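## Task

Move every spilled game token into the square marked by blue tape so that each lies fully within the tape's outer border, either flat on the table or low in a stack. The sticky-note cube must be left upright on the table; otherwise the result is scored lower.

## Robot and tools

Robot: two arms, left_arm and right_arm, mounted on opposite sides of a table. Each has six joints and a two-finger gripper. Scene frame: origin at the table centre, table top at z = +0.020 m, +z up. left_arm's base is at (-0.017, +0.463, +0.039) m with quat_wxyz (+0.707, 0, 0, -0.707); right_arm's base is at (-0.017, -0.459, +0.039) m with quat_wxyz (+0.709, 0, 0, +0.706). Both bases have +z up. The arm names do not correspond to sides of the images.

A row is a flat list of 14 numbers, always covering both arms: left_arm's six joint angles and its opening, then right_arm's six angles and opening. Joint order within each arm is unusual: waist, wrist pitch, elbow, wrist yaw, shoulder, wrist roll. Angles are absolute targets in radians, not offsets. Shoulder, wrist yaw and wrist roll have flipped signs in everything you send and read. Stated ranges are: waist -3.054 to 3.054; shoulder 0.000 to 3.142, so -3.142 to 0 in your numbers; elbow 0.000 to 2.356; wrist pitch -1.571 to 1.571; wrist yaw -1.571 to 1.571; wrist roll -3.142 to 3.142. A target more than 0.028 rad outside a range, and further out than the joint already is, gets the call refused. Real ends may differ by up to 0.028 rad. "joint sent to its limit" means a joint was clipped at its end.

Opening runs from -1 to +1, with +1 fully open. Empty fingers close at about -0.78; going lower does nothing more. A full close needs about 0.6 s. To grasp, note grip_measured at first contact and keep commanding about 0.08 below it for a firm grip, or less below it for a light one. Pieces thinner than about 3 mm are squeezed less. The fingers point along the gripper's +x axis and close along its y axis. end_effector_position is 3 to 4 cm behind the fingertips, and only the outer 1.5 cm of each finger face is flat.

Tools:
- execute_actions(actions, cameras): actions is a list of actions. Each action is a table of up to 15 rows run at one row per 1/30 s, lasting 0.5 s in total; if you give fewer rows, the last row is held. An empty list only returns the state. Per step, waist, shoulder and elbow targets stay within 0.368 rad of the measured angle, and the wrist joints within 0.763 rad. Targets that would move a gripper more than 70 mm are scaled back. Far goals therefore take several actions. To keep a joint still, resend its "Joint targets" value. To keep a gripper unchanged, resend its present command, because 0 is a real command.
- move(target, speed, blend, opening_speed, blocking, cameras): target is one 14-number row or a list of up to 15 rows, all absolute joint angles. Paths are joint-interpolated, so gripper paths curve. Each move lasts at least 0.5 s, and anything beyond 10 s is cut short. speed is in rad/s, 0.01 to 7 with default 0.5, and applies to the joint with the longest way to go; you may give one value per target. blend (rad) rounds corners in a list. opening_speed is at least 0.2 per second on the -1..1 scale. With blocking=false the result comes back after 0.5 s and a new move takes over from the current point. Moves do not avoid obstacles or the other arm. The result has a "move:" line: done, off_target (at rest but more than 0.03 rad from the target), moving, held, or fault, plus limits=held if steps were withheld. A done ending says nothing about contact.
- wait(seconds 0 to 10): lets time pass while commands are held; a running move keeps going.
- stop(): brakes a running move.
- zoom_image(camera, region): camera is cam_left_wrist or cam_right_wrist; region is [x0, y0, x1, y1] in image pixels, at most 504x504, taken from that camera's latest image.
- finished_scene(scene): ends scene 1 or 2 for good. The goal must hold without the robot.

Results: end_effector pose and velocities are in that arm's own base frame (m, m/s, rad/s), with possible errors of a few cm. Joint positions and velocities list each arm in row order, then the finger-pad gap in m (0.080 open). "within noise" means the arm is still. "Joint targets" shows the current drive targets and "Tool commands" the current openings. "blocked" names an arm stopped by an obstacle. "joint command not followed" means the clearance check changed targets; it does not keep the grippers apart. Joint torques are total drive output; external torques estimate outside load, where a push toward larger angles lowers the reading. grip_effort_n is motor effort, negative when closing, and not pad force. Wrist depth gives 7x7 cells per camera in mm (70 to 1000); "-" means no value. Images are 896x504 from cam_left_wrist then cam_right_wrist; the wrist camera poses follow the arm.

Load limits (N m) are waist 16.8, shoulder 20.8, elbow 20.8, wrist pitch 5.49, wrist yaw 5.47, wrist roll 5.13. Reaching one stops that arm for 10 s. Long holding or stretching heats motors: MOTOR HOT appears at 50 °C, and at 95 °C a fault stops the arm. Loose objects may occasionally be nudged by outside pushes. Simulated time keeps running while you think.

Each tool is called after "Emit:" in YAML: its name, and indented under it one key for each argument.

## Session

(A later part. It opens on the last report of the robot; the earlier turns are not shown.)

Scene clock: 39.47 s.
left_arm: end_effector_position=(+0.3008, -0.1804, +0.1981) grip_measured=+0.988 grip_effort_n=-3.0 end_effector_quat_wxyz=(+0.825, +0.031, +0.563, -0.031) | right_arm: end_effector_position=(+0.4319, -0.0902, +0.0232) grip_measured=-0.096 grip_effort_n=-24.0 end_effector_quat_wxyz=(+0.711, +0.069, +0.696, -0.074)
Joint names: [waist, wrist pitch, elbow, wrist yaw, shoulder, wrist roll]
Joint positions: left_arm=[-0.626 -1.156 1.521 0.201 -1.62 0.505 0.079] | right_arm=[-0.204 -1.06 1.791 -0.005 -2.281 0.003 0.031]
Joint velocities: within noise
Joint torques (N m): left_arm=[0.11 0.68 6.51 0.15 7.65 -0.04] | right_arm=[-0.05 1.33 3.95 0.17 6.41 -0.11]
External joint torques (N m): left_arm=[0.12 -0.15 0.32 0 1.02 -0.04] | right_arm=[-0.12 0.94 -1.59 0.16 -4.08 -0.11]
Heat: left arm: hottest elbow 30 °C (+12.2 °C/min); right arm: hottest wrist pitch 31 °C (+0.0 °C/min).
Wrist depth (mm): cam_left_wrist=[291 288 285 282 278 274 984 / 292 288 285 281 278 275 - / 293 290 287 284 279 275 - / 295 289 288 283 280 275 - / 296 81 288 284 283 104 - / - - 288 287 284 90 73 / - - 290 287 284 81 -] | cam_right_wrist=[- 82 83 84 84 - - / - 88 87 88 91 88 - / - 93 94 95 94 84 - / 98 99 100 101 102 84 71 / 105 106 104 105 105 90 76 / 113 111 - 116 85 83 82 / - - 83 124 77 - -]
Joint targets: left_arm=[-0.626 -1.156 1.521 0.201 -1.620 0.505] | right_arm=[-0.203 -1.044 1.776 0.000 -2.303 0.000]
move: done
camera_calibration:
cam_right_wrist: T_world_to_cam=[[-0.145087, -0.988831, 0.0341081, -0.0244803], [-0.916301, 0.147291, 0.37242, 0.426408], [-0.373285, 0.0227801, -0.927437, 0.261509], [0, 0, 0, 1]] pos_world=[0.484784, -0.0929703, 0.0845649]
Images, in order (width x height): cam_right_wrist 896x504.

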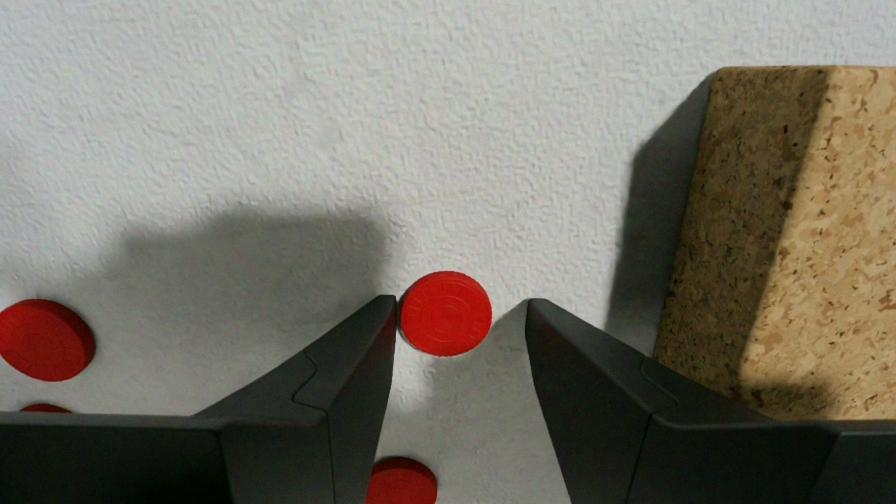

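Emit:
move:
  target:
    - [-0.626,-1.156,1.521,0.201,-1.62,0.505,0.987,-0.203,-1.057,1.787,0,-2.297,0,-0.1]
    - [-0.626,-1.156,1.521,0.201,-1.62,0.505,0.987,-0.203,-1.057,1.787,0,-2.297,0,-0.4]
  speed: 0.05
  opening_speed: 0.6
  cameras: ["cam_right_wrist"]

Scene clock: 41.17 s.
left_arm: end_effector_position=(+0.3008, -0.1804, +0.1981) grip_measured=+0.988 grip_effort_n=-4.0 end_effector_quat_wxyz=(+0.825, +0.031, +0.563, -0.031) | right_arm: end_effector_position=(+0.4321, -0.0907, +0.0235) grip_measured=-0.380 grip_effort_n=-83.5 end_effector_quat_wxyz=(+0.711, +0.069, +0.696, -0.074)
Joint names: [waist, wrist pitch, elbow, wrist yaw, shoulder, wrist roll]
Joint positions: left_arm=[-0.626 -1.156 1.521 0.201 -1.62 0.505 0.079] | right_arm=[-0.205 -1.06 1.793 -0.006 -2.281 0.003 0.018]
Joint velocities: within noise
Joint torques (N m): left_arm=[0.09 0.68 6.52 0.16 7.67 -0.05] | right_arm=[-0.04 0.46 5.49 0.15 7.28 -0.14]
External joint torques (N m): left_arm=[0.1 -0.16 0.29 0.01 0.99 -0.05] | right_arm=[-0.05 0.08 -0.11 0.15 -3.31 -0.14]
Heat: left arm: hottest elbow 30 °C (+11.7 °C/min); right arm: hottest wrist pitch 31 °C (+0.0 °C/min).
Wrist depth (mm): cam_left_wrist=[291 288 283 279 277 274 - / 292 288 284 283 276 276 - / 296 289 286 283 279 276 - / 294 291 287 283 280 278 - / 295 81 288 285 282 104 - / - - 289 287 283 89 73 / - - 291 286 284 81 -] | cam_right_wrist=[- 82 83 84 85 - 87 / - 88 88 88 91 88 - / - 94 94 95 94 84 - / 98 99 100 101 102 89 71 / 105 106 106 102 108 89 76 / 113 112 - 115 - 84 82 / - - - 125 - - -]
Joint targets: left_arm=[-0.626 -1.156 1.521 0.201 -1.620 0.505] | right_arm=[-0.203 -1.057 1.787 0.000 -2.297 0.000]
move: done
camera_calibration:
cam_right_wrist: T_world_to_cam=[[-0.14583, -0.988693, 0.0349294, -0.0246658], [-0.916421, 0.148303, 0.371725, 0.426671], [-0.372702, 0.0221988, -0.927685, 0.26152], [0, 0, 0, 1]] pos_world=[0.484882, -0.0934689, 0.0848656]
Images, in order (width x height): cam_right_wrist 896x504.

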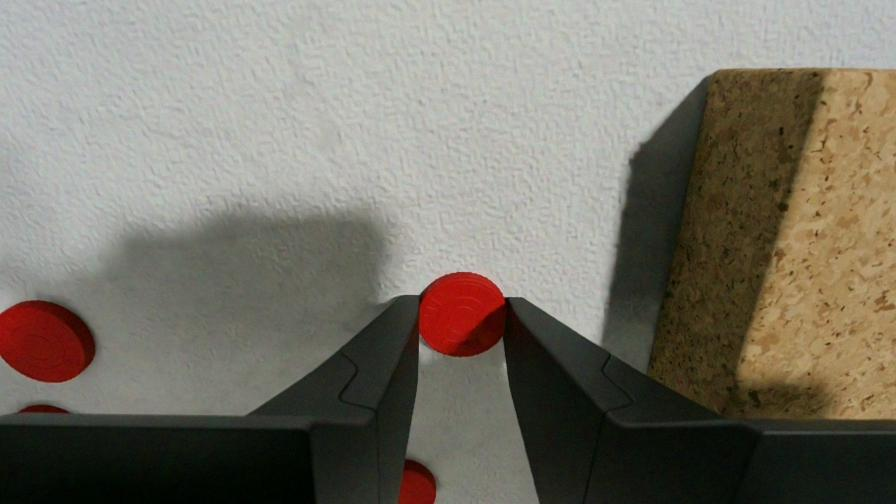

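Emit:
move:
  target:
    - [-0.626,-1.156,1.521,0.201,-1.62,0.505,0.987,-0.203,-1.297,1.987,0,-2.261,0,-0.4]
    - [-0.626,-1.156,1.521,0.201,-1.62,0.505,0.987,0.288,-1.389,2.309,0,-2.490,-0.409,-0.4]
    - [-0.626,-1.156,1.521,0.201,-1.62,0.505,0.987,0.288,-1.242,2.164,0,-2.4936,-0.409,-0.4]
  speed: [0.3,0.6,0.15]
  blend: [0.03,0.02,0]
  cameras: ["cam_right_wrist"]

Scene clock: 44.83 s.
left_arm: end_effector_position=(+0.3005, -0.1809, +0.1981) grip_measured=+0.988 grip_effort_n=-3.0 end_effector_quat_wxyz=(+0.825, +0.031, +0.563, -0.032) | right_arm: end_effector_position=(+0.4640, +0.1360, +0.0294) grip_measured=-0.382 grip_effort_n=-83.5 end_effector_quat_wxyz=(+0.711, +0.044, +0.701, -0.041)
Joint names: [waist, wrist pitch, elbow, wrist yaw, shoulder, wrist roll]
Joint positions: left_arm=[-0.628 -1.156 1.521 0.201 -1.62 0.505 0.079] | right_arm=[0.285 -1.245 2.171 0 -2.481 -0.406 0.018]
Joint velocities: within noise
Joint torques (N m): left_arm=[0.18 0.68 6.49 0.16 7.68 -0.05] | right_arm=[0.37 0.39 5.3 -0.06 8.73 -0.13]
External joint torques (N m): left_arm=[0.17 -0.16 0.3 0.01 1.08 -0.05] | right_arm=[0.48 -0.01 -0.51 -0.03 -3.15 -0.13]
Heat: left arm: hottest elbow 30 °C (+10.7 °C/min); right arm: hottest wrist pitch 31 °C (+0.0 °C/min).
Wrist depth (mm): cam_left_wrist=[291 - - 82 276 274 - / 292 289 91 102 279 275 - / 292 292 286 283 278 275 - / 296 292 287 284 281 276 - / 296 81 288 286 283 103 - / - - 291 286 284 90 73 / - - 292 287 283 81 -] | cam_right_wrist=[- 82 83 84 85 - 86 / - 88 88 88 91 91 92 / - 94 94 96 95 98 98 / 99 100 101 102 103 104 - / 108 108 107 102 109 113 114 / 115 114 - 117 - 120 121 / - - - 129 - - -]
Joint targets: left_arm=[-0.626 -1.156 1.521 0.201 -1.620 0.505] | right_arm=[0.288 -1.242 2.164 0.000 -2.494 -0.409]
move: done
camera_calibration:
cam_right_wrist: T_world_to_cam=[[-0.0639818, -0.997695, 0.0225968, 0.167622], [-0.92302, 0.067771, 0.378737, 0.433916], [-0.379396, 0.00337499, -0.925228, 0.27948], [0, 0, 0, 1]] pos_world=[0.517271, 0.136885, 0.0904549]
Images, in order (width x height): cam_right_wrist 896x504.

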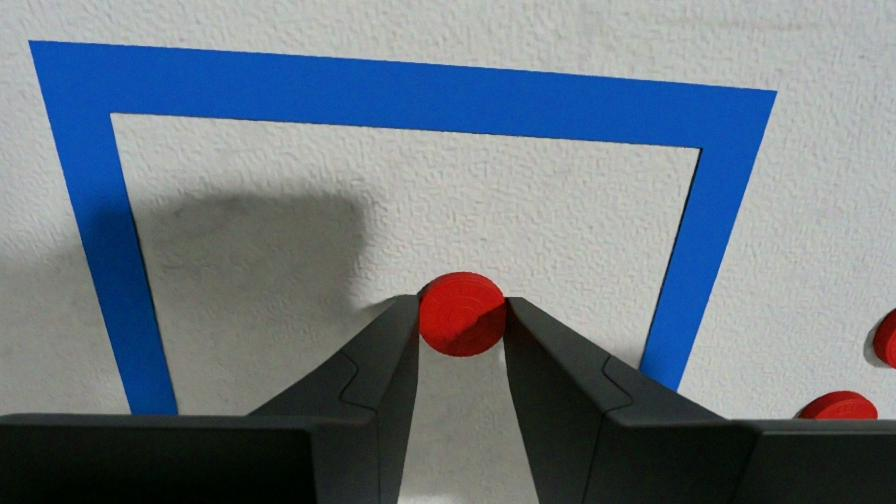

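Emit:
move:
  target:
    - [-0.626,-1.156,1.521,0.201,-1.62,0.505,0.987,0.288,-1.222,2.149,0,-2.4975,-0.409,-0.4]
    - [-0.626,-1.156,1.521,0.201,-1.62,0.505,0.987,0.288,-1.222,2.149,0,-2.4975,-0.409,-0.1]
    - [-0.626,-1.156,1.521,0.201,-1.62,0.505,0.987,0.288,-1.389,2.309,0,-2.490,-0.409,-0.1]
  speed: [0.1,0.1,0.25]
  opening_speed: 0.6
  cameras: ["cam_right_wrist"]

Scene clock: 48.83 s.
left_arm: end_effector_position=(+0.3005, -0.1809, +0.1981) grip_measured=+0.988 grip_effort_n=-2.1 end_effector_quat_wxyz=(+0.825, +0.031, +0.563, -0.032) | right_arm: end_effector_position=(+0.4601, +0.1366, +0.0597) grip_measured=-0.104 grip_effort_n=15.1 end_effector_quat_wxyz=(+0.704, +0.042, +0.708, -0.042)
Joint names: [waist, wrist pitch, elbow, wrist yaw, shoulder, wrist roll]
Joint positions: left_arm=[-0.628 -1.156 1.521 0.201 -1.62 0.505 0.079] | right_arm=[0.288 -1.388 2.297 0.001 -2.485 -0.406 0.03]
Joint velocities: within noise
Joint torques (N m): left_arm=[0.21 0.67 6.51 0.16 7.68 -0.04] | right_arm=[-0.22 0.14 7.52 -0.11 9.22 -0.14]
External joint torques (N m): left_arm=[0.27 -0.17 0.36 0.02 1.13 -0.04] | right_arm=[-0.23 -0.2 1.8 -0.09 -2.57 -0.14]
Heat: left arm: hottest elbow 30 °C (+9.8 °C/min); right arm: hottest wrist pitch 31 °C (+0.0 °C/min).
Wrist depth (mm): cam_left_wrist=[- - - - 277 274 - / 294 289 90 282 277 274 - / 293 290 286 283 278 275 - / 295 292 286 284 281 275 - / 296 81 288 286 281 96 159 / - - 289 286 282 90 73 / - - 290 287 283 81 -] | cam_right_wrist=[108 108 109 110 111 113 115 / 114 115 117 117 119 119 121 / 122 123 124 127 127 128 130 / 130 131 133 133 137 139 138 / 141 142 139 145 142 148 151 / 150 - - 159 84 161 164 / - - - 174 77 - -]
Joint targets: left_arm=[-0.626 -1.156 1.521 0.201 -1.620 0.505] | right_arm=[0.288 -1.389 2.309 0.000 -2.490 -0.409]
move: done
camera_calibration:
cam_right_wrist: T_world_to_cam=[[-0.0611717, -0.99772, 0.0284948, 0.165635], [-0.915538, 0.067458, 0.396534, 0.414248], [-0.397552, -0.00183148, -0.917578, 0.314686], [0, 0, 0, 1]] pos_world=[0.514496, 0.13789, 0.119766]
Images, in order (width x height): cam_right_wrist 896x504.

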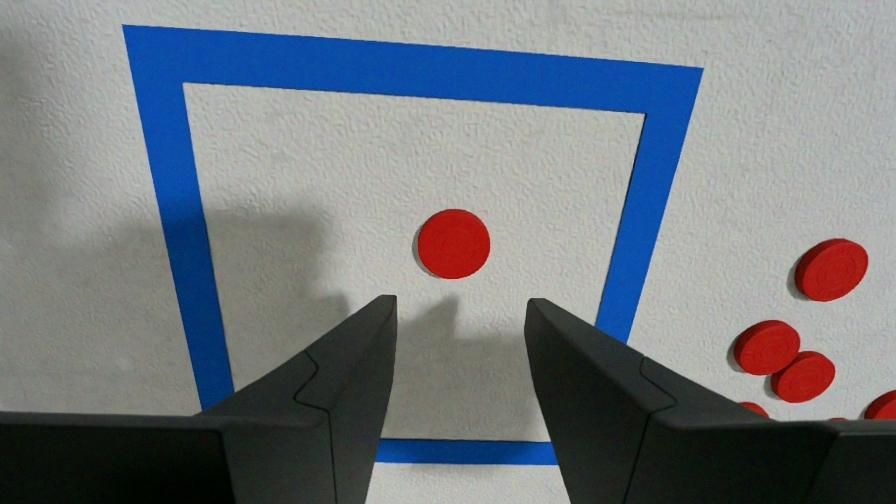

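Emit:
move:
  target:
    - [-0.626,-1.156,1.521,0.201,-1.62,0.505,0.987,0.021,-1.297,1.987,0,-2.261,0,0.0]
    - [-0.626,-1.156,1.521,0.201,-1.62,0.505,0.987,0.021,-1.06,1.784,0,-2.295,0,0.0]
    - [-0.626,-1.156,1.521,0.201,-1.62,0.505,0.987,0.021,-1.06,1.784,0,-2.295,0,-0.4]
    - [-0.626,-1.156,1.521,0.201,-1.62,0.505,0.987,0.021,-1.297,1.987,0,-2.261,0,-0.4]
  speed: [0.5,0.2,0.1,0.3]
  blend: [0.02,0,0,0]
  opening_speed: 0.7
  cameras: ["cam_right_wrist"]

Scene clock: 53.77 s.
left_arm: end_effector_position=(+0.3005, -0.1809, +0.1981) grip_measured=+0.988 grip_effort_n=-3.0 end_effector_quat_wxyz=(+0.825, +0.031, +0.563, -0.032) | right_arm: end_effector_position=(+0.4379, +0.0078, +0.0726) grip_measured=-0.382 grip_effort_n=-83.5 end_effector_quat_wxyz=(+0.700, -0.007, +0.714, +0.005)
Joint names: [waist, wrist pitch, elbow, wrist yaw, shoulder, wrist roll]
Joint positions: left_arm=[-0.628 -1.156 1.521 0.201 -1.62 0.505 0.079] | right_arm=[0.019 -1.295 1.978 -0.003 -2.274 -0.002 0.018]
Joint velocities: within noise
Joint torques (N m): left_arm=[0.2 0.68 6.49 0.15 7.67 -0.06] | right_arm=[0.19 0.08 7.29 0.1 10.21 0.08]
External joint torques (N m): left_arm=[0.22 -0.15 0.33 0 1.1 -0.06] | right_arm=[0.2 -0.24 1.66 0.1 -0.3 0.08]
Heat: left arm: hottest elbow 31 °C (+10.0 °C/min); right arm: hottest wrist pitch 31 °C (+0.0 °C/min).
Wrist depth (mm): cam_left_wrist=[291 287 284 280 277 272 - / 291 288 284 282 277 275 - / 292 289 287 282 280 273 - / 293 291 288 283 279 278 - / 296 126 288 284 281 104 - / - - 289 286 283 89 73 / - - 290 288 285 81 -] | cam_right_wrist=[122 121 122 123 123 124 125 / 128 129 130 131 132 133 133 / 137 138 139 140 141 143 143 / 147 149 149 150 152 154 153 / 160 161 157 102 162 166 161 / 174 172 - 175 - 179 160 / - - - 195 - - -]
Joint targets: left_arm=[-0.626 -1.156 1.521 0.201 -1.620 0.505] | right_arm=[0.021 -1.297 1.987 0.000 -2.261 0.000]
move: done
camera_calibration:
cam_right_wrist: T_world_to_cam=[[0.0745842, -0.996769, 0.0298092, -0.0241616], [-0.909826, -0.0557806, 0.411225, 0.395007], [-0.408234, -0.057792, -0.911046, 0.322033], [0, 0, 0, 1]] pos_world=[0.492654, 0.0165611, 0.131671]
Images, in order (width x height): cam_right_wrist 896x504.

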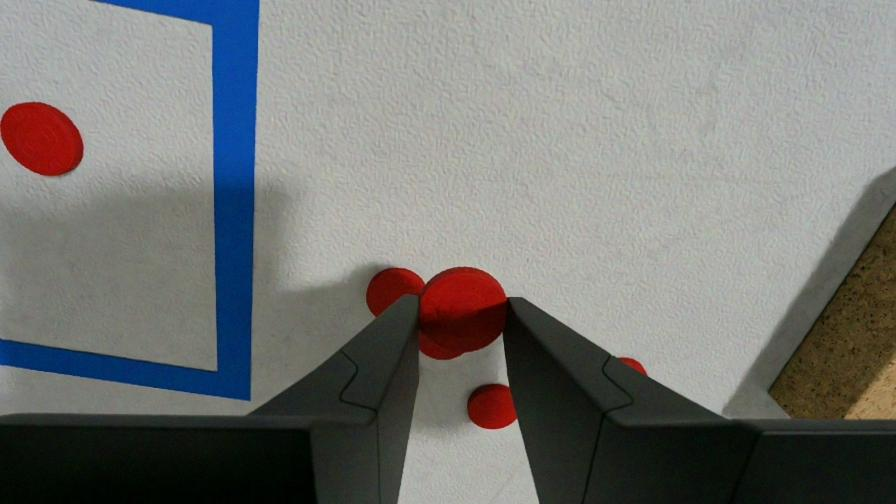

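Emit:
move:
  target:
    - [-0.626,-1.156,1.521,0.201,-1.62,0.505,0.987,0.367,-1.374,2.322,0,-2.519,-0.488,-0.4]
    - [-0.626,-1.156,1.521,0.201,-1.62,0.505,0.987,0.367,-1.245,2.199,0,-2.5245,-0.488,-0.4]
    - [-0.626,-1.156,1.521,0.201,-1.62,0.505,0.987,0.367,-1.245,2.199,0,-2.5245,-0.488,-0.1]
    - [-0.626,-1.156,1.521,0.201,-1.62,0.505,0.987,0.367,-1.374,2.322,0,-2.519,-0.488,-0.1]
  speed: [0.6,0.15,0.1,0.25]
  blend: [0.02,0,0,0]
  opening_speed: 0.7
  cameras: ["cam_right_wrist"]

Scene clock: 57.83 s.
left_arm: end_effector_position=(+0.3005, -0.1809, +0.1981) grip_measured=+0.988 grip_effort_n=-2.1 end_effector_quat_wxyz=(+0.825, +0.031, +0.563, -0.032) | right_arm: end_effector_position=(+0.4520, +0.1741, +0.0504) grip_measured=-0.104 grip_effort_n=15.1 end_effector_quat_wxyz=(+0.704, +0.041, +0.707, -0.042)
Joint names: [waist, wrist pitch, elbow, wrist yaw, shoulder, wrist roll]
Joint positions: left_arm=[-0.628 -1.156 1.521 0.201 -1.62 0.505 0.079] | right_arm=[0.367 -1.373 2.309 0.001 -2.512 -0.485 0.03]
Joint velocities: within noise
Joint torques (N m): left_arm=[0.22 0.68 6.51 0.17 7.66 -0.04] | right_arm=[-0.14 0.16 7.52 -0.1 9.16 -0.1]
External joint torques (N m): left_arm=[0.24 -0.15 0.32 0.02 1.03 -0.04] | right_arm=[-0.14 -0.19 1.84 -0.09 -2.64 -0.1]
Heat: left arm: hottest elbow 31 °C (+9.3 °C/min); right arm: hottest wrist pitch 31 °C (+0.0 °C/min).
Wrist depth (mm): cam_left_wrist=[291 287 284 150 93 162 - / 292 288 287 282 279 275 - / 293 290 287 281 278 276 273 / 295 291 287 285 281 277 - / 296 81 288 286 280 104 - / - - 289 287 284 90 73 / - - 290 286 283 81 -] | cam_right_wrist=[- 100 101 102 103 104 105 / 106 106 107 108 110 111 112 / 111 112 114 116 116 120 120 / 120 121 123 120 125 128 129 / 129 131 128 134 132 138 141 / 138 137 - 147 84 149 152 / - - - 160 77 - -]
Joint targets: left_arm=[-0.626 -1.156 1.521 0.201 -1.620 0.505] | right_arm=[0.367 -1.374 2.322 0.000 -2.519 -0.488]
move: done
camera_calibration:
cam_right_wrist: T_world_to_cam=[[-0.060891, -0.997733, 0.0286704, 0.202666], [-0.915735, 0.0672692, 0.396112, 0.408261], [-0.397142, -0.0021348, -0.917755, 0.302906], [0, 0, 0, 1]] pos_world=[0.506496, 0.17539, 0.110466]
Images, in order (width x height): cam_right_wrist 896x504.

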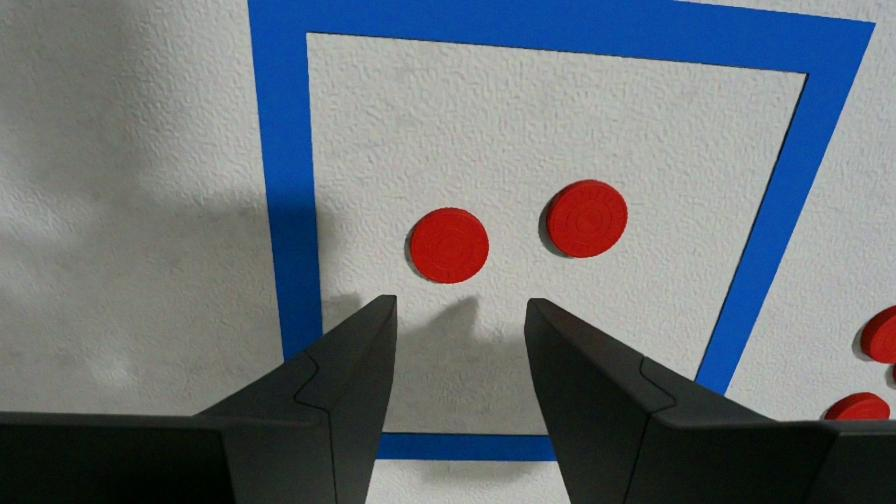

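Emit:
move:
  target:
    - [-0.626,-1.156,1.521,0.201,-1.62,0.505,0.987,0.059,-1.140,1.707,0,-2.138,0.814,0.0]
    - [-0.626,-1.156,1.521,0.201,-1.62,0.505,0.987,0.059,-0.985,1.6,0,-2.185,0.814,0.0]
    - [-0.626,-1.156,1.521,0.201,-1.62,0.505,0.987,0.059,-0.985,1.6,0,-2.185,0.814,-0.4]
    - [-0.626,-1.156,1.521,0.201,-1.62,0.505,0.987,0.059,-1.140,1.707,0,-2.138,0.814,-0.4]
  speed: [0.6,0.15,0.1,0.25]
  blend: [0.02,0,0,0]
  opening_speed: 0.7
  cameras: ["cam_right_wrist"]

Scene clock: 64.33 s.
left_arm: end_effector_position=(+0.3005, -0.1809, +0.1981) grip_measured=+0.988 grip_effort_n=-3.5 end_effector_quat_wxyz=(+0.825, +0.031, +0.563, -0.032) | right_arm: end_effector_position=(+0.4063, +0.0235, +0.0535) grip_measured=-0.383 grip_effort_n=-82.6 end_effector_quat_wxyz=(+0.635, -0.297, +0.648, +0.299)
Joint names: [waist, wrist pitch, elbow, wrist yaw, shoulder, wrist roll]
Joint positions: left_arm=[-0.628 -1.156 1.521 0.201 -1.62 0.505 0.079] | right_arm=[0.059 -1.138 1.698 -0.003 -2.15 0.811 0.018]
Joint velocities: within noise
Joint torques (N m): left_arm=[0.21 0.68 6.53 0.16 7.66 -0.05] | right_arm=[-0.04 0.02 6.89 0.15 9.2 0.07]
External joint torques (N m): left_arm=[0.15 -0.17 0.33 0 1.05 -0.05] | right_arm=[0.09 -0.29 1.35 0.12 -0.47 0.07]
Heat: left arm: hottest elbow 32 °C (+8.1 °C/min); right arm: hottest shoulder 31 °C (+8.1 °C/min).
Wrist depth (mm): cam_left_wrist=[292 287 283 279 278 274 - / 291 289 284 282 278 275 - / 292 288 286 283 280 275 - / 296 291 287 284 281 276 - / 296 81 287 286 281 104 - / - - 292 287 281 90 73 / - - 291 287 283 81 -] | cam_right_wrist=[108 108 108 108 108 108 107 / 116 115 115 115 115 114 114 / 123 123 123 124 123 122 122 / 132 133 132 128 132 131 131 / 143 142 140 102 140 142 141 / 155 152 - 151 - 151 153 / - - - 169 - - -]
Joint targets: left_arm=[-0.626 -1.156 1.521 0.201 -1.620 0.505] | right_arm=[0.059 -1.140 1.707 0.000 -2.138 0.814]
move: done
camera_calibration:
cam_right_wrist: T_world_to_cam=[[0.799913, -0.599913, 0.0155966, -0.308873], [-0.55353, -0.727528, 0.405348, 0.246322], [-0.231827, -0.332877, -0.914029, 0.227655], [0, 0, 0, 1]] pos_world=[0.436195, 0.0696905, 0.113055]
Images, in order (width x height): cam_right_wrist 896x504.

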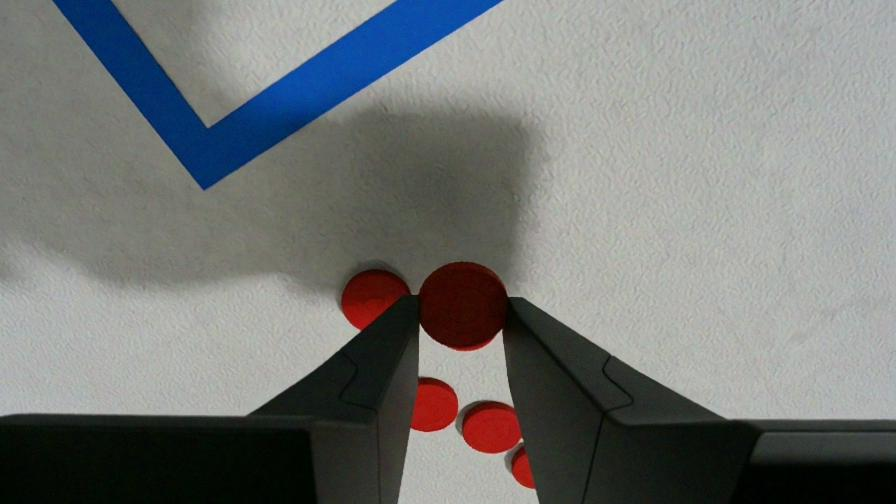

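Emit:
move:
  target:
    - [-0.626,-1.156,1.521,0.201,-1.62,0.505,0.987,0.421,-1.266,2.054,0,-2.359,-0.542,-0.4]
    - [-0.626,-1.156,1.521,0.201,-1.62,0.505,0.987,0.421,-1.130,1.943,0,-2.383,-0.542,-0.4]
    - [-0.626,-1.156,1.521,0.201,-1.62,0.505,0.987,0.421,-1.130,1.943,0,-2.383,-0.542,-0.1]
    - [-0.626,-1.156,1.521,0.201,-1.62,0.505,0.987,0.421,-1.266,2.054,0,-2.359,-0.542,-0.1]
  speed: [0.6,0.15,0.1,0.25]
  blend: [0.02,0,0,0]
  opening_speed: 0.7
  cameras: ["cam_right_wrist"]

Scene clock: 69.90 s.
left_arm: end_effector_position=(+0.3005, -0.1809, +0.1981) grip_measured=+0.988 grip_effort_n=-2.6 end_effector_quat_wxyz=(+0.825, +0.031, +0.563, -0.032) | right_arm: end_effector_position=(+0.4163, +0.1868, +0.0485) grip_measured=-0.104 grip_effort_n=15.1 end_effector_quat_wxyz=(+0.700, +0.039, +0.712, -0.044)
Joint names: [waist, wrist pitch, elbow, wrist yaw, shoulder, wrist roll]
Joint positions: left_arm=[-0.628 -1.156 1.521 0.201 -1.62 0.505 0.079] | right_arm=[0.421 -1.264 2.044 0.001 -2.368 -0.539 0.03]
Joint velocities: within noise
Joint torques (N m): left_arm=[0.21 0.68 6.52 0.15 7.66 -0.05] | right_arm=[-0.3 0.09 7.28 -0.07 10.39 -0.11]
External joint torques (N m): left_arm=[0.22 -0.16 0.32 0 1.06 -0.05] | right_arm=[-0.3 -0.24 1.62 -0.05 -0.71 -0.11]
Heat: left arm: hottest elbow 32 °C (+7.0 °C/min); right arm: hottest shoulder 31 °C (+7.0 °C/min).
Wrist depth (mm): cam_left_wrist=[292 287 284 279 277 273 272 / 291 290 285 281 278 275 - / 293 289 286 282 278 275 - / 295 291 289 283 281 276 - / 294 81 285 285 281 104 - / - - 288 287 283 90 73 / - - 289 288 284 81 -] | cam_right_wrist=[- 99 100 101 101 102 104 / 104 105 106 105 108 111 112 / 110 112 114 115 116 119 121 / 119 120 122 120 126 128 130 / 129 130 128 134 132 138 143 / 137 136 - 147 84 149 154 / - - - 161 77 - -]
Joint targets: left_arm=[-0.626 -1.156 1.521 0.201 -1.620 0.505] | right_arm=[0.421 -1.266 2.054 0.000 -2.359 -0.542]
move: done
camera_calibration:
cam_right_wrist: T_world_to_cam=[[-0.0604401, -0.997549, 0.0352487, 0.212631], [-0.910722, 0.0695651, 0.40712, 0.372391], [-0.408574, -0.00749543, -0.912694, 0.292517], [0, 0, 0, 1]] pos_world=[0.471511, 0.188397, 0.107875]
Images, in order (width x height): cam_right_wrist 896x504.

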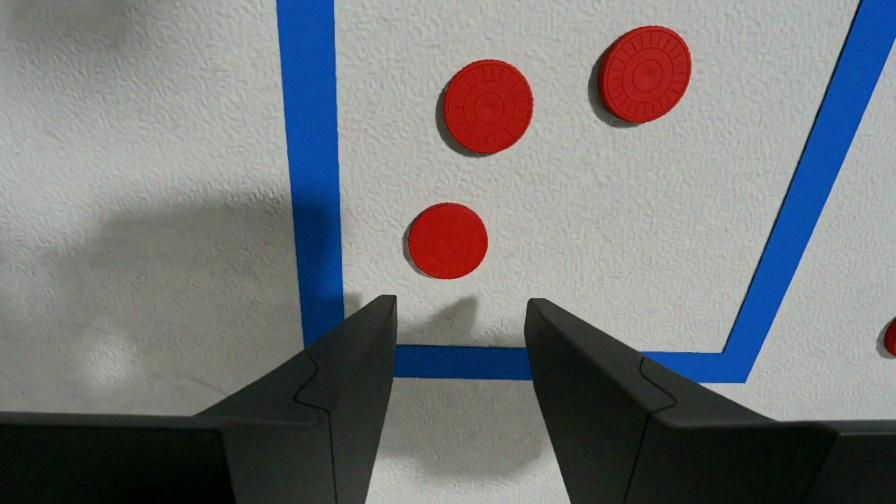

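Emit:
move:
  target:
    - [-0.626,-1.156,1.521,0.201,-1.62,0.505,0.987,0.016,-1.125,1.627,0,-2.073,-0.714,0.0]
    - [-0.626,-1.156,1.521,0.201,-1.62,0.505,0.987,0.016,-0.951,1.509,0,-2.129,-0.714,0.0]
    - [-0.626,-1.156,1.521,0.201,-1.62,0.505,0.987,0.016,-0.951,1.509,0,-2.129,-0.714,-0.4]
    - [-0.626,-1.156,1.521,0.201,-1.62,0.505,0.987,0.016,-1.125,1.627,0,-2.073,-0.714,-0.4]
  speed: [0.6,0.15,0.1,0.25]
  blend: [0.02,0,0,0]
  opening_speed: 0.7
  cameras: ["cam_right_wrist"]

Emit:
move:
  target:
    - [-0.626,-1.156,1.521,0.201,-1.62,0.505,0.987,0.339,-1.250,1.989,0,-2.309,-0.460,-0.4]
    - [-0.626,-1.156,1.521,0.201,-1.62,0.505,0.987,0.339,-1.098,1.869,0,-2.341,-0.460,-0.4]
    - [-0.626,-1.156,1.521,0.201,-1.62,0.505,0.987,0.339,-1.098,1.869,0,-2.341,-0.460,-0.1]
    - [-0.626,-1.156,1.521,0.201,-1.62,0.505,0.987,0.339,-1.250,1.989,0,-2.309,-0.460,-0.1]
  speed: [0.6,0.15,0.1,0.25]
  blend: [0.02,0,0,0]
  opening_speed: 0.7
  cameras: ["cam_right_wrist"]

Scene clock: 74.77 s.
left_arm: end_effector_position=(+0.3005, -0.1809, +0.1981) grip_measured=+0.988 grip_effort_n=-2.1 end_effector_quat_wxyz=(+0.825, +0.031, +0.563, -0.032) | right_arm: end_effector_position=(+0.3912, +0.0060, +0.0585) grip_measured=-0.383 grip_effort_n=-83.5 end_effector_quat_wxyz=(+0.658, +0.238, +0.671, -0.244)
Joint names: [waist, wrist pitch, elbow, wrist yaw, shoulder, wrist roll]
Joint positions: left_arm=[-0.628 -1.156 1.521 0.201 -1.62 0.505 0.079] | right_arm=[0.016 -1.124 1.618 -0.002 -2.085 -0.712 0.018]
Joint velocities: within noise
Joint torques (N m): left_arm=[0.2 0.69 6.52 0.15 7.7 -0.04] | right_arm=[0.12 0.09 7.07 0.06 9.22 -0.1]
External joint torques (N m): left_arm=[0.23 -0.14 0.37 0 1.12 -0.04] | right_arm=[0.1 -0.22 1.54 0.09 -0.02 -0.1]
Heat: left arm: hottest elbow 32 °C (+6.0 °C/min); right arm: hottest shoulder 32 °C (+8.0 °C/min).
Wrist depth (mm): cam_left_wrist=[290 287 284 279 278 274 - / 291 289 285 282 277 275 - / 294 289 284 282 279 276 - / 295 291 286 283 280 278 - / 295 81 286 285 283 104 - / - - 290 287 284 90 73 / - - 291 288 284 81 -] | cam_right_wrist=[108 108 111 113 114 117 118 / 114 116 118 119 121 123 126 / 122 124 126 129 129 132 134 / 131 132 135 138 138 144 145 / 142 143 142 104 149 155 159 / 152 152 - 159 - 167 172 / - - - 176 - - -]
Joint targets: left_arm=[-0.626 -1.156 1.521 0.201 -1.620 0.505] | right_arm=[0.016 -1.125 1.627 0.000 -2.073 -0.714]
move: done
camera_calibration:
cam_right_wrist: T_world_to_cam=[[-0.595464, -0.802331, 0.0410761, 0.23818], [-0.724049, 0.558115, 0.405291, 0.282159], [-0.348102, 0.211595, -0.913265, 0.265116], [0, 0, 0, 1]] pos_world=[0.438412, -0.0224753, 0.117981]
Images, in order (width x height): cam_right_wrist 896x504.

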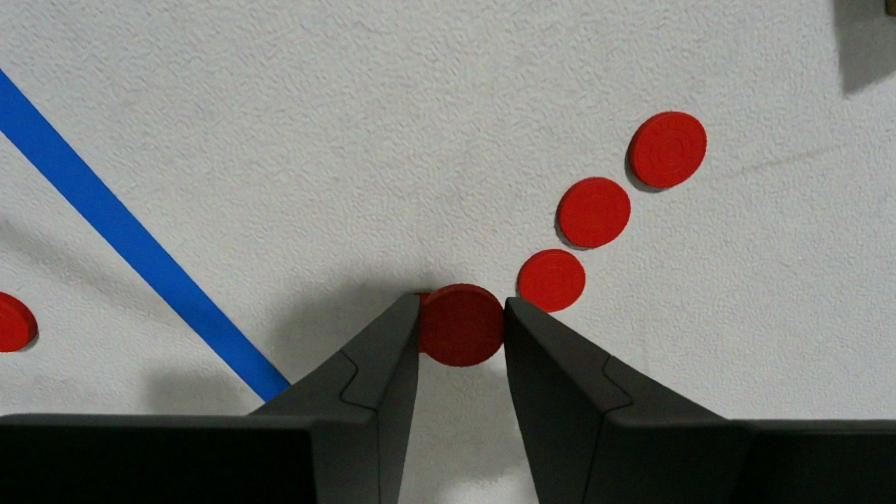

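Scene clock: 78.63 s.
left_arm: end_effector_position=(+0.3005, -0.1809, +0.1981) grip_measured=+0.988 grip_effort_n=-2.6 end_effector_quat_wxyz=(+0.825, +0.031, +0.563, -0.032) | right_arm: end_effector_position=(+0.4208, +0.1484, +0.0513) grip_measured=-0.104 grip_effort_n=15.1 end_effector_quat_wxyz=(+0.698, +0.041, +0.714, -0.046)
Joint names: [waist, wrist pitch, elbow, wrist yaw, shoulder, wrist roll]
Joint positions: left_arm=[-0.628 -1.156 1.521 0.201 -1.62 0.505 0.079] | right_arm=[0.339 -1.249 1.978 0.001 -2.324 -0.462 0.03]
Joint velocities: within noise
Joint torques (N m): left_arm=[0.21 0.68 6.5 0.16 7.67 -0.04] | right_arm=[0.05 0.1 7.27 -0.13 10.52 0.13]
External joint torques (N m): left_arm=[0.2 -0.13 0.38 0.02 1.09 -0.04] | right_arm=[-0.03 -0.18 1.71 -0.12 -0.24 0.13]
Heat: left arm: hottest elbow 32 °C (+5.0 °C/min); right arm: hottest shoulder 32 °C (+7.0 °C/min).
Wrist depth (mm): cam_left_wrist=[291 288 283 281 277 273 - / 291 289 286 281 277 275 - / 292 290 287 284 279 277 275 / 294 293 287 284 281 276 - / 296 81 288 285 282 104 - / - - 289 286 282 90 73 / - - 292 288 285 81 -] | cam_right_wrist=[- 101 102 103 106 106 107 / 106 107 107 108 111 113 114 / 113 114 116 119 119 122 124 / 124 123 123 125 130 131 133 / 132 134 131 138 135 142 143 / 143 - - 151 84 154 159 / - - - 166 77 - -]
Joint targets: left_arm=[-0.626 -1.156 1.521 0.201 -1.620 0.505] | right_arm=[0.339 -1.250 1.989 0.000 -2.309 -0.460]
move: done
camera_calibration:
cam_right_wrist: T_world_to_cam=[[-0.0656386, -0.997186, 0.0362057, 0.176546], [-0.907939, 0.0747368, 0.412385, 0.375756], [-0.413931, -0.00580417, -0.91029, 0.298505], [0, 0, 0, 1]] pos_world=[0.476312, 0.149699, 0.110378]
Images, in order (width x height): cam_right_wrist 896x504.

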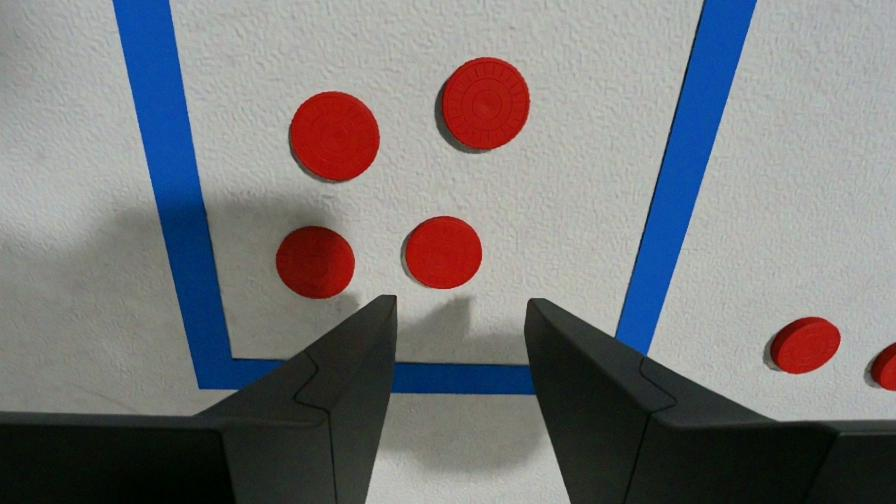

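Emit:
move:
  target:
    - [-0.626,-1.156,1.521,0.201,-1.62,0.505,0.987,0.067,-1.086,1.505,0,-1.99,-0.067,0.0]
    - [-0.626,-1.156,1.521,0.201,-1.62,0.505,0.987,0.067,-0.907,1.388,0,-2.051,-0.067,0.0]
    - [-0.626,-1.156,1.521,0.201,-1.62,0.505,0.987,0.067,-0.907,1.388,0,-2.051,-0.067,-0.4]
    - [-0.626,-1.156,1.521,0.201,-1.62,0.505,0.987,0.067,-1.086,1.505,0,-1.99,-0.067,-0.4]
  speed: [0.6,0.15,0.1,0.25]
  blend: [0.02,0,0,0]
  opening_speed: 0.7
  cameras: ["cam_right_wrist"]

Emit:
move:
  target:
    - [-0.626,-1.156,1.521,0.201,-1.62,0.505,0.987,0.258,-1.297,1.987,0,-2.261,-0.379,-0.4]
    - [-0.626,-1.156,1.521,0.201,-1.62,0.505,0.987,0.258,-1.063,1.787,0,-2.295,-0.379,-0.4]
    - [-0.626,-1.156,1.521,0.201,-1.62,0.505,0.987,0.258,-1.063,1.787,0,-2.295,-0.379,-0.1]
    - [-0.626,-1.156,1.521,0.201,-1.62,0.505,0.987,0.258,-1.297,1.987,0,-2.261,-0.379,-0.1]
  speed: [0.6,0.15,0.1,0.25]
  blend: [0.02,0,0,0]
  opening_speed: 0.7
  cameras: ["cam_right_wrist"]

Scene clock: 83.50 s.
left_arm: end_effector_position=(+0.3005, -0.1809, +0.1981) grip_measured=+0.988 grip_effort_n=-2.1 end_effector_quat_wxyz=(+0.825, +0.031, +0.563, -0.032) | right_arm: end_effector_position=(+0.3687, +0.0238, +0.0591) grip_measured=-0.382 grip_effort_n=-83.5 end_effector_quat_wxyz=(+0.700, +0.000, +0.714, -0.003)
Joint names: [waist, wrist pitch, elbow, wrist yaw, shoulder, wrist roll]
Joint positions: left_arm=[-0.628 -1.156 1.521 0.201 -1.62 0.505 0.079] | right_arm=[0.066 -1.084 1.496 -0.003 -2.001 -0.069 0.018]
Joint velocities: within noise
Joint torques (N m): left_arm=[0.2 0.69 6.51 0.16 7.66 -0.04] | right_arm=[0.18 0.14 6.99 0.08 8.39 0.04]
External joint torques (N m): left_arm=[0.23 -0.16 0.31 0.01 1.05 -0.04] | right_arm=[0.15 -0.19 1.47 0.08 -0.33 0.04]
Heat: left arm: hottest elbow 33 °C (+5.0 °C/min); right arm: hottest shoulder 33 °C (+8.1 °C/min).
Wrist depth (mm): cam_left_wrist=[291 287 284 282 278 274 - / 290 290 284 281 279 275 - / 294 290 285 282 280 275 - / 296 291 287 284 278 278 - / 298 81 288 283 281 104 - / - - 289 286 283 89 73 / - - 289 288 284 81 -] | cam_right_wrist=[- 110 112 113 114 116 117 / 118 119 120 120 122 122 123 / 126 127 128 130 130 131 132 / 135 137 138 137 138 141 143 / 146 148 145 102 149 153 156 / 159 157 - 163 - 166 168 / - - - 180 - - -]
Joint targets: left_arm=[-0.626 -1.156 1.521 0.201 -1.620 0.505] | right_arm=[0.067 -1.086 1.505 0.000 -1.990 -0.067]
move: done
camera_calibration:
cam_right_wrist: T_world_to_cam=[[0.0539333, -0.998069, 0.0308037, 0.00492133], [-0.911657, -0.036631, 0.409317, 0.338724], [-0.407398, -0.0501582, -0.911872, 0.282023], [0, 0, 0, 1]] pos_world=[0.42343, 0.0314654, 0.118371]
Images, in order (width x height): cam_right_wrist 896x504.

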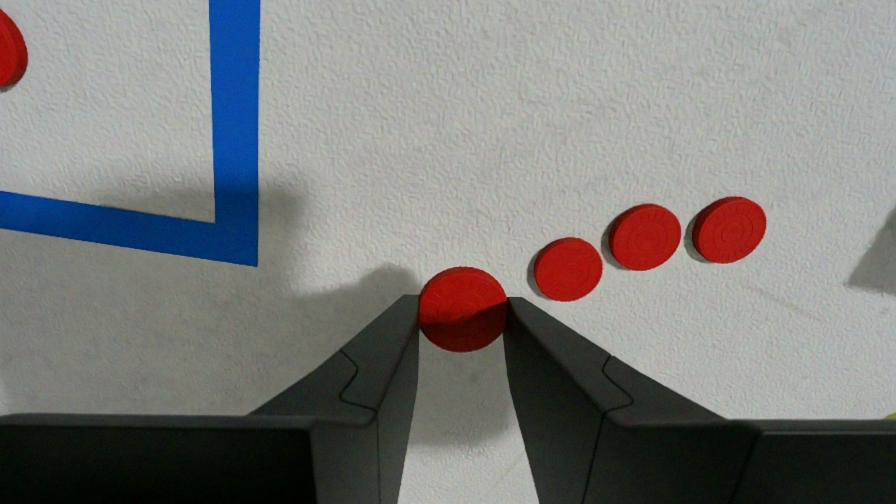

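Scene clock: 88.53 s.
left_arm: end_effector_position=(+0.3005, -0.1809, +0.1981) grip_measured=+0.988 grip_effort_n=-3.0 end_effector_quat_wxyz=(+0.825, +0.031, +0.563, -0.032) | right_arm: end_effector_position=(+0.4232, +0.1124, +0.0726) grip_measured=-0.104 grip_effort_n=15.1 end_effector_quat_wxyz=(+0.699, +0.039, +0.713, -0.043)
Joint names: [waist, wrist pitch, elbow, wrist yaw, shoulder, wrist roll]
Joint positions: left_arm=[-0.628 -1.156 1.521 0.201 -1.62 0.505 0.079] | right_arm=[0.259 -1.296 1.977 0.001 -2.274 -0.376 0.03]
Joint velocities: within noise
Joint torques (N m): left_arm=[0.2 0.69 6.52 0.15 7.63 -0.05] | right_arm=[-0.15 0.09 7.02 -0.02 10.23 -0.13]
External joint torques (N m): left_arm=[0.25 -0.14 0.37 0 1.06 -0.05] | right_arm=[-0.19 -0.22 1.4 -0.01 -0.31 -0.13]
Heat: left arm: hottest elbow 33 °C (+5.0 °C/min); right arm: hottest shoulder 33 °C (+7.1 °C/min).
Wrist depth (mm): cam_left_wrist=[290 288 284 278 277 275 - / 293 290 285 282 276 276 - / 293 291 287 283 282 276 - / 294 292 288 283 279 277 - / 296 81 287 283 281 104 - / - - 290 286 283 90 73 / - - 292 288 282 81 -] | cam_right_wrist=[120 120 121 122 124 125 127 / 127 127 128 131 133 134 135 / 135 137 138 140 142 144 146 / 145 146 147 151 153 155 157 / 157 158 156 163 160 168 169 / 170 - - 177 84 181 185 / - - - 197 77 - -]
Joint targets: left_arm=[-0.626 -1.156 1.521 0.201 -1.620 0.505] | right_arm=[0.258 -1.297 1.987 0.000 -2.261 -0.379]
move: done
camera_calibration:
cam_right_wrist: T_world_to_cam=[[-0.0592047, -0.997684, 0.0334837, 0.137654], [-0.909236, 0.0677408, 0.410733, 0.373329], [-0.41205, -0.00612731, -0.911141, 0.317977], [0, 0, 0, 1]] pos_world=[0.478616, 0.113994, 0.131775]
Images, in order (width x height): cam_right_wrist 896x504.

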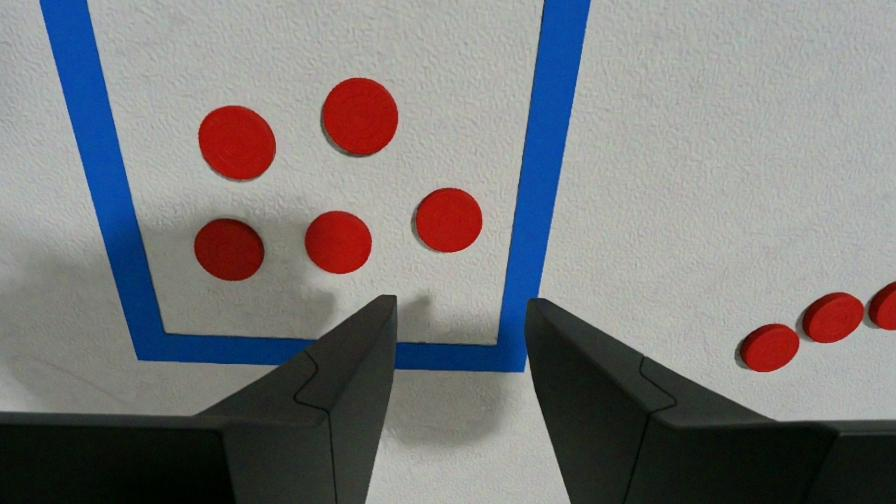

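Emit:
move:
  target:
    - [-0.626,-1.156,1.521,0.201,-1.62,0.505,0.987,-0.044,-1.067,1.442,0,-1.945,-1.045,0.0]
    - [-0.626,-1.156,1.521,0.201,-1.62,0.505,0.987,-0.044,-0.886,1.325,0,-2.01,-1.045,0.0]
    - [-0.626,-1.156,1.521,0.201,-1.62,0.505,0.987,-0.044,-0.886,1.325,0,-2.01,-1.045,-0.4]
    - [-0.626,-1.156,1.521,0.201,-1.62,0.505,0.987,-0.044,-1.067,1.442,0,-1.945,-1.045,-0.4]
  speed: [0.6,0.15,0.1,0.25]
  blend: [0.02,0,0,0]
  opening_speed: 0.7
  cameras: ["cam_right_wrist"]

Emit:
move:
  target:
    - [-0.626,-1.156,1.521,0.201,-1.62,0.505,0.987,0.451,-1.240,1.905,0,-2.236,-0.572,-0.4]
    - [-0.626,-1.156,1.521,0.201,-1.62,0.505,0.987,0.451,-1.053,1.759,0,-2.278,-0.572,-0.4]
    - [-0.626,-1.156,1.521,0.201,-1.62,0.505,0.987,0.451,-1.053,1.759,0,-2.278,-0.572,-0.1]
    - [-0.626,-1.156,1.521,0.201,-1.62,0.505,0.987,0.451,-1.240,1.905,0,-2.236,-0.572,-0.1]
  speed: [0.6,0.15,0.1,0.25]
  blend: [0.02,0,0,0]
  opening_speed: 0.7
  cameras: ["cam_right_wrist"]

Scene clock: 93.73 s.
left_arm: end_effector_position=(+0.3005, -0.1809, +0.1981) grip_measured=+0.988 grip_effort_n=-3.0 end_effector_quat_wxyz=(+0.825, +0.031, +0.563, -0.032) | right_arm: end_effector_position=(+0.3572, -0.0159, +0.0595) grip_measured=-0.383 grip_effort_n=-83.5 end_effector_quat_wxyz=(+0.599, +0.363, +0.611, -0.369)
Joint names: [waist, wrist pitch, elbow, wrist yaw, shoulder, wrist roll]
Joint positions: left_arm=[-0.628 -1.156 1.521 0.201 -1.62 0.505 0.079] | right_arm=[-0.045 -1.065 1.433 0.001 -1.956 -1.043 0.018]
Joint velocities: within noise
Joint torques (N m): left_arm=[0.23 0.68 6.53 0.16 7.67 -0.05] | right_arm=[0.14 0.1 6.68 -0.11 7.88 -0.04]
External joint torques (N m): left_arm=[0.19 -0.13 0.39 0 1.09 -0.05] | right_arm=[0.19 -0.21 1.3 -0.06 -0.27 -0.04]
Heat: left arm: hottest elbow 33 °C (+4.0 °C/min); right arm: hottest shoulder 33 °C (+7.0 °C/min).
Wrist depth (mm): cam_left_wrist=[290 287 286 280 276 274 996 / 293 288 285 282 278 275 - / 294 288 286 284 279 276 - / 295 290 288 283 280 277 - / 296 81 287 285 281 104 - / - - 289 285 282 90 73 / - - 290 287 284 81 -] | cam_right_wrist=[- 110 113 114 116 120 121 / 116 118 121 121 125 127 129 / 124 126 127 129 134 135 139 / 132 135 137 140 142 147 147 / 142 145 144 102 152 158 163 / 153 153 - 163 - 170 175 / - - - 178 - - -]
Joint targets: left_arm=[-0.626 -1.156 1.521 0.201 -1.620 0.505] | right_arm=[-0.044 -1.067 1.442 0.000 -1.945 -1.045]
move: done
camera_calibration:
cam_right_wrist: T_world_to_cam=[[-0.85691, -0.51373, 0.0422832, 0.298299], [-0.456309, 0.794165, 0.401353, 0.177671], [-0.239767, 0.324629, -0.914947, 0.221984], [0, 0, 0, 1]] pos_world=[0.389912, -0.0599179, 0.119181]
Images, in order (width x height): cam_right_wrist 896x504.

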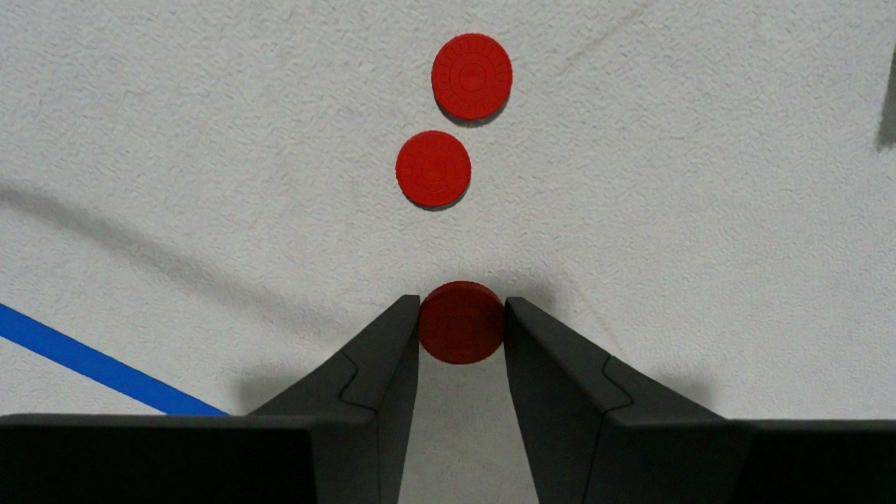

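Scene clock: 98.27 s.
left_arm: end_effector_position=(+0.3005, -0.1809, +0.1981) grip_measured=+0.988 grip_effort_n=-2.6 end_effector_quat_wxyz=(+0.825, +0.031, +0.563, -0.032) | right_arm: end_effector_position=(+0.3887, +0.1880, +0.0628) grip_measured=-0.104 grip_effort_n=15.1 end_effector_quat_wxyz=(+0.700, +0.040, +0.712, -0.047)
Joint names: [waist, wrist pitch, elbow, wrist yaw, shoulder, wrist roll]
Joint positions: left_arm=[-0.628 -1.156 1.521 0.201 -1.62 0.505 0.079] | right_arm=[0.45 -1.238 1.896 0 -2.248 -0.574 0.03]
Joint velocities: within noise
Joint torques (N m): left_arm=[0.23 0.68 6.49 0.16 7.63 -0.05] | right_arm=[0.15 0.07 7.1 -0.02 9.91 0.07]
External joint torques (N m): left_arm=[0.2 -0.14 0.37 0 1.11 -0.05] | right_arm=[0.11 -0.24 1.49 0 -0.46 0.07]
Heat: left arm: hottest elbow 33 °C (+3.0 °C/min); right arm: hottest shoulder 33 °C (+7.1 °C/min).
Wrist depth (mm): cam_left_wrist=[292 288 284 280 277 274 - / 291 288 284 282 280 276 - / 295 289 287 283 280 275 - / 294 292 287 284 280 278 - / 296 81 286 286 282 104 - / - - 290 286 284 90 73 / - - 291 287 283 81 -] | cam_right_wrist=[- 111 113 115 116 118 119 / 117 119 121 120 122 124 128 / 125 126 129 131 133 134 137 / 134 137 139 139 143 145 146 / 145 147 144 152 149 158 162 / 155 - - 166 84 170 175 / - - - 182 77 - -]
Joint targets: left_arm=[-0.626 -1.156 1.521 0.201 -1.620 0.505] | right_arm=[0.451 -1.240 1.905 0.000 -2.236 -0.572]
move: done
camera_calibration:
cam_right_wrist: T_world_to_cam=[[-0.0665156, -0.997068, 0.0378184, 0.213763], [-0.909855, 0.0761681, 0.407875, 0.339762], [-0.40956, -0.00727913, -0.912254, 0.294592], [0, 0, 0, 1]] pos_world=[0.444006, 0.189402, 0.122078]
Images, in order (width x height): cam_right_wrist 896x504.

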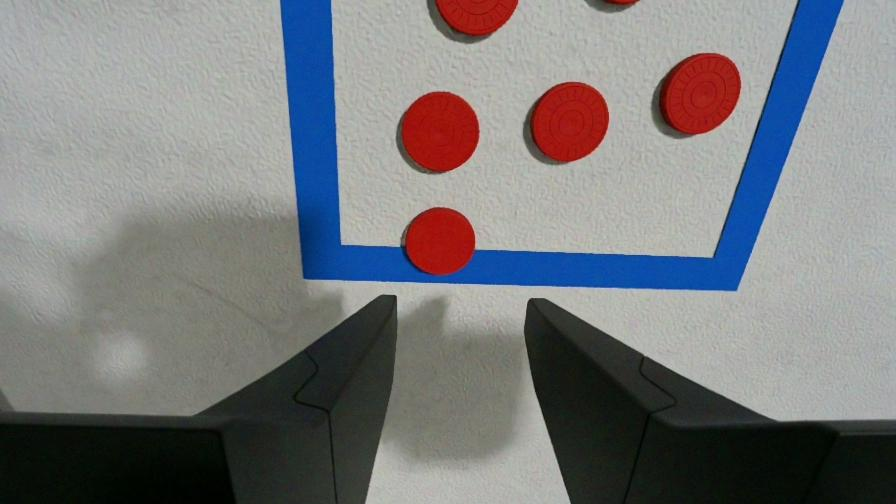

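Emit:
move:
  target:
    - [-0.626,-1.156,1.521,0.201,-1.62,0.505,0.987,0.451,-1.053,1.759,0,-2.278,-0.572,-0.1]
    - [-0.626,-1.156,1.521,0.201,-1.62,0.505,0.987,0.451,-1.053,1.759,0,-2.278,-0.572,-0.4]
    - [-0.626,-1.156,1.521,0.201,-1.62,0.505,0.987,0.451,-1.1056,1.8185,0,-2.2837,-0.572,-0.4]
    - [-0.626,-1.156,1.521,0.201,-1.62,0.505,0.987,0.451,-1.079,1.8226,0,-2.3146,-0.572,-0.4]
    - [-0.626,-1.156,1.521,0.201,-1.62,0.505,0.987,0.451,-1.079,1.8226,0,-2.3146,-0.572,-0.1]
    - [-0.626,-1.156,1.521,0.201,-1.62,0.505,0.987,0.451,-1.261,1.957,0,-2.267,-0.572,-0.1]
  speed: [0.2,0.1,0.1,0.1,0.1,0.25]
  opening_speed: 0.7
  cameras: ["cam_right_wrist"]

Scene clock: 104.03 s.
left_arm: end_effector_position=(+0.3005, -0.1809, +0.1981) grip_measured=+0.988 grip_effort_n=-2.6 end_effector_quat_wxyz=(+0.825, +0.031, +0.563, -0.032) | right_arm: end_effector_position=(+0.3952, +0.1903, +0.0627) grip_measured=-0.104 grip_effort_n=15.1 end_effector_quat_wxyz=(+0.700, +0.040, +0.711, -0.048)
Joint names: [waist, wrist pitch, elbow, wrist yaw, shoulder, wrist roll]
Joint positions: left_arm=[-0.628 -1.156 1.521 0.201 -1.62 0.505 0.079] | right_arm=[0.45 -1.259 1.948 -0.002 -2.28 -0.574 0.03]
Joint velocities: within noise
Joint torques (N m): left_arm=[0.21 0.69 6.52 0.16 7.65 -0.04] | right_arm=[0.09 0.13 7.1 0.05 10.13 0.1]
External joint torques (N m): left_arm=[0.25 -0.16 0.34 0.01 1.07 -0.04] | right_arm=[0.1 -0.18 1.47 0.08 -0.43 0.1]
Heat: left arm: hottest elbow 33 °C (+3.0 °C/min); right arm: hottest shoulder 34 °C (+7.1 °C/min).
Wrist depth (mm): cam_left_wrist=[292 287 282 280 276 274 - / 292 289 286 281 279 275 - / 294 289 286 283 278 277 - / 293 292 287 285 281 277 - / 297 81 287 283 280 104 - / - - 289 285 283 89 73 / - - 290 287 284 81 -] | cam_right_wrist=[- 110 113 113 116 119 119 / 116 118 121 120 123 123 127 / 125 126 128 129 133 134 138 / 134 136 138 139 142 145 146 / 144 147 143 151 149 158 162 / 156 - - 165 84 169 175 / - - - 181 77 - -]
Joint targets: left_arm=[-0.626 -1.156 1.521 0.201 -1.620 0.505] | right_arm=[0.451 -1.261 1.957 0.000 -2.267 -0.572]
move: done
camera_calibration:
cam_right_wrist: T_world_to_cam=[[-0.0672194, -0.996945, 0.0397708, 0.216739], [-0.910209, 0.0776001, 0.406813, 0.345406], [-0.408657, -0.00885394, -0.912645, 0.297176], [0, 0, 0, 1]] pos_world=[0.450404, 0.191904, 0.12208]
Images, in order (width x height): cam_right_wrist 896x504.

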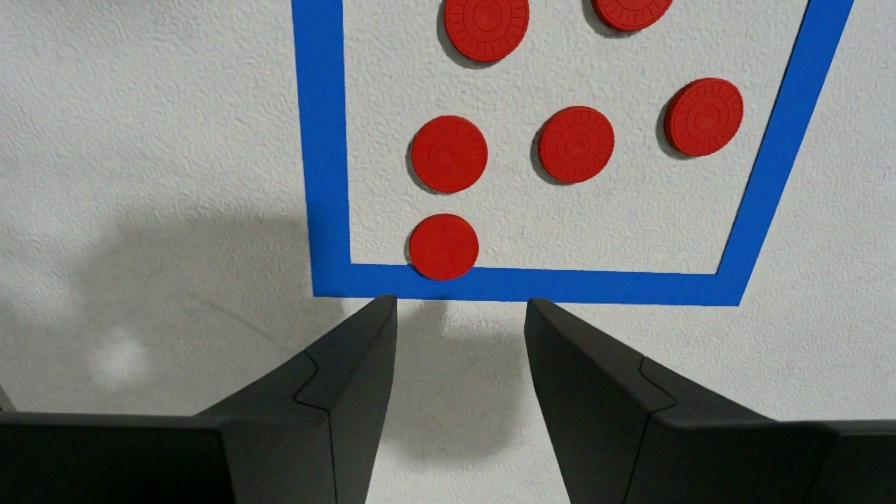

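Emit:
move:
  target: [-0.626,-1.156,1.521,0.201,-1.62,0.505,0.987,-0.1,-1.088,1.513,0,-1.995,-1.34,0.0]
  speed: 0.6
  cameras: ["cam_right_wrist"]

Scene clock: 106.30 s.
left_arm: end_effector_position=(+0.3005, -0.1809, +0.1981) grip_measured=+0.988 grip_effort_n=-3.0 end_effector_quat_wxyz=(+0.825, +0.031, +0.563, -0.032) | right_arm: end_effector_position=(+0.3729, -0.0379, +0.0623) grip_measured=-0.004 grip_effort_n=14.7 end_effector_quat_wxyz=(+0.530, +0.464, +0.534, -0.468)
Joint names: [waist, wrist pitch, elbow, wrist yaw, shoulder, wrist roll]
Joint positions: left_arm=[-0.628 -1.156 1.521 0.201 -1.62 0.505 0.079] | right_arm=[-0.101 -1.09 1.521 0 -2.009 -1.338 0.035]
Joint velocities: within noise
Joint torques (N m): left_arm=[0.2 0.68 6.52 0.16 7.69 -0.05] | right_arm=[0.13 0.32 5 -0.03 8.48 -0.04]
External joint torques (N m): left_arm=[0.2 -0.16 0.32 0.01 1.05 -0.05] | right_arm=[0.13 0.02 -0.48 0.02 -0.19 -0.04]
Heat: left arm: hottest elbow 33 °C (+3.0 °C/min); right arm: hottest shoulder 34 °C (+7.1 °C/min).
Wrist depth (mm): cam_left_wrist=[290 288 283 280 276 275 - / 291 288 286 282 278 275 - / 294 289 288 282 278 276 - / 293 290 287 284 281 279 - / 296 81 288 286 283 104 - / - - 288 284 283 90 73 / - - 291 288 282 81 -] | cam_right_wrist=[- 113 116 118 120 122 124 / 119 121 122 124 128 130 132 / 126 128 130 131 136 139 141 / 134 138 139 140 144 149 150 / 143 147 92 154 150 160 166 / 154 - 87 166 81 172 177 / - - 175 180 82 - -]
Joint targets: left_arm=[-0.626 -1.156 1.521 0.201 -1.620 0.505] | right_arm=[-0.100 -1.088 1.513 0.000 -1.995 -1.340]
move: done
camera_calibration:
cam_right_wrist: T_world_to_cam=[[-0.981619, -0.187519, 0.0355145, 0.359568], [-0.158732, 0.90547, 0.39361, 0.0950028], [-0.105967, 0.380737, -0.918591, 0.187936], [0, 0, 0, 1]] pos_world=[0.387954, -0.0901505, 0.122472]
Images, in order (width x height): cam_right_wrist 896x504.

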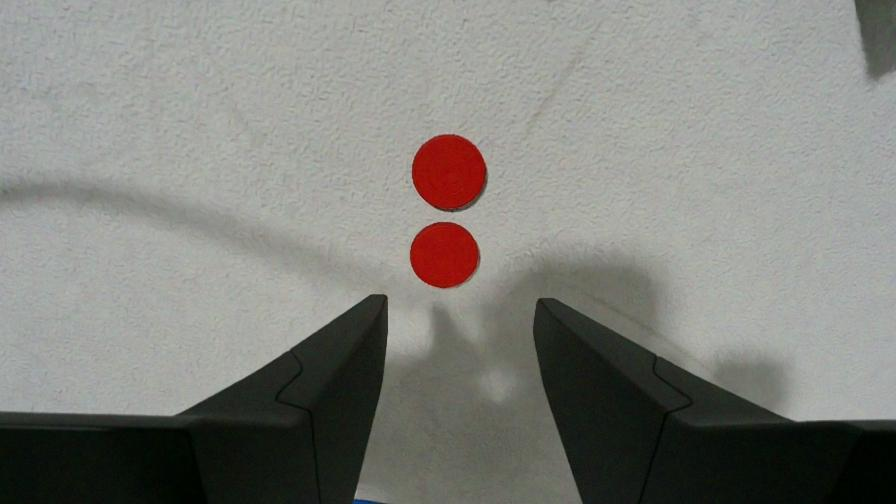

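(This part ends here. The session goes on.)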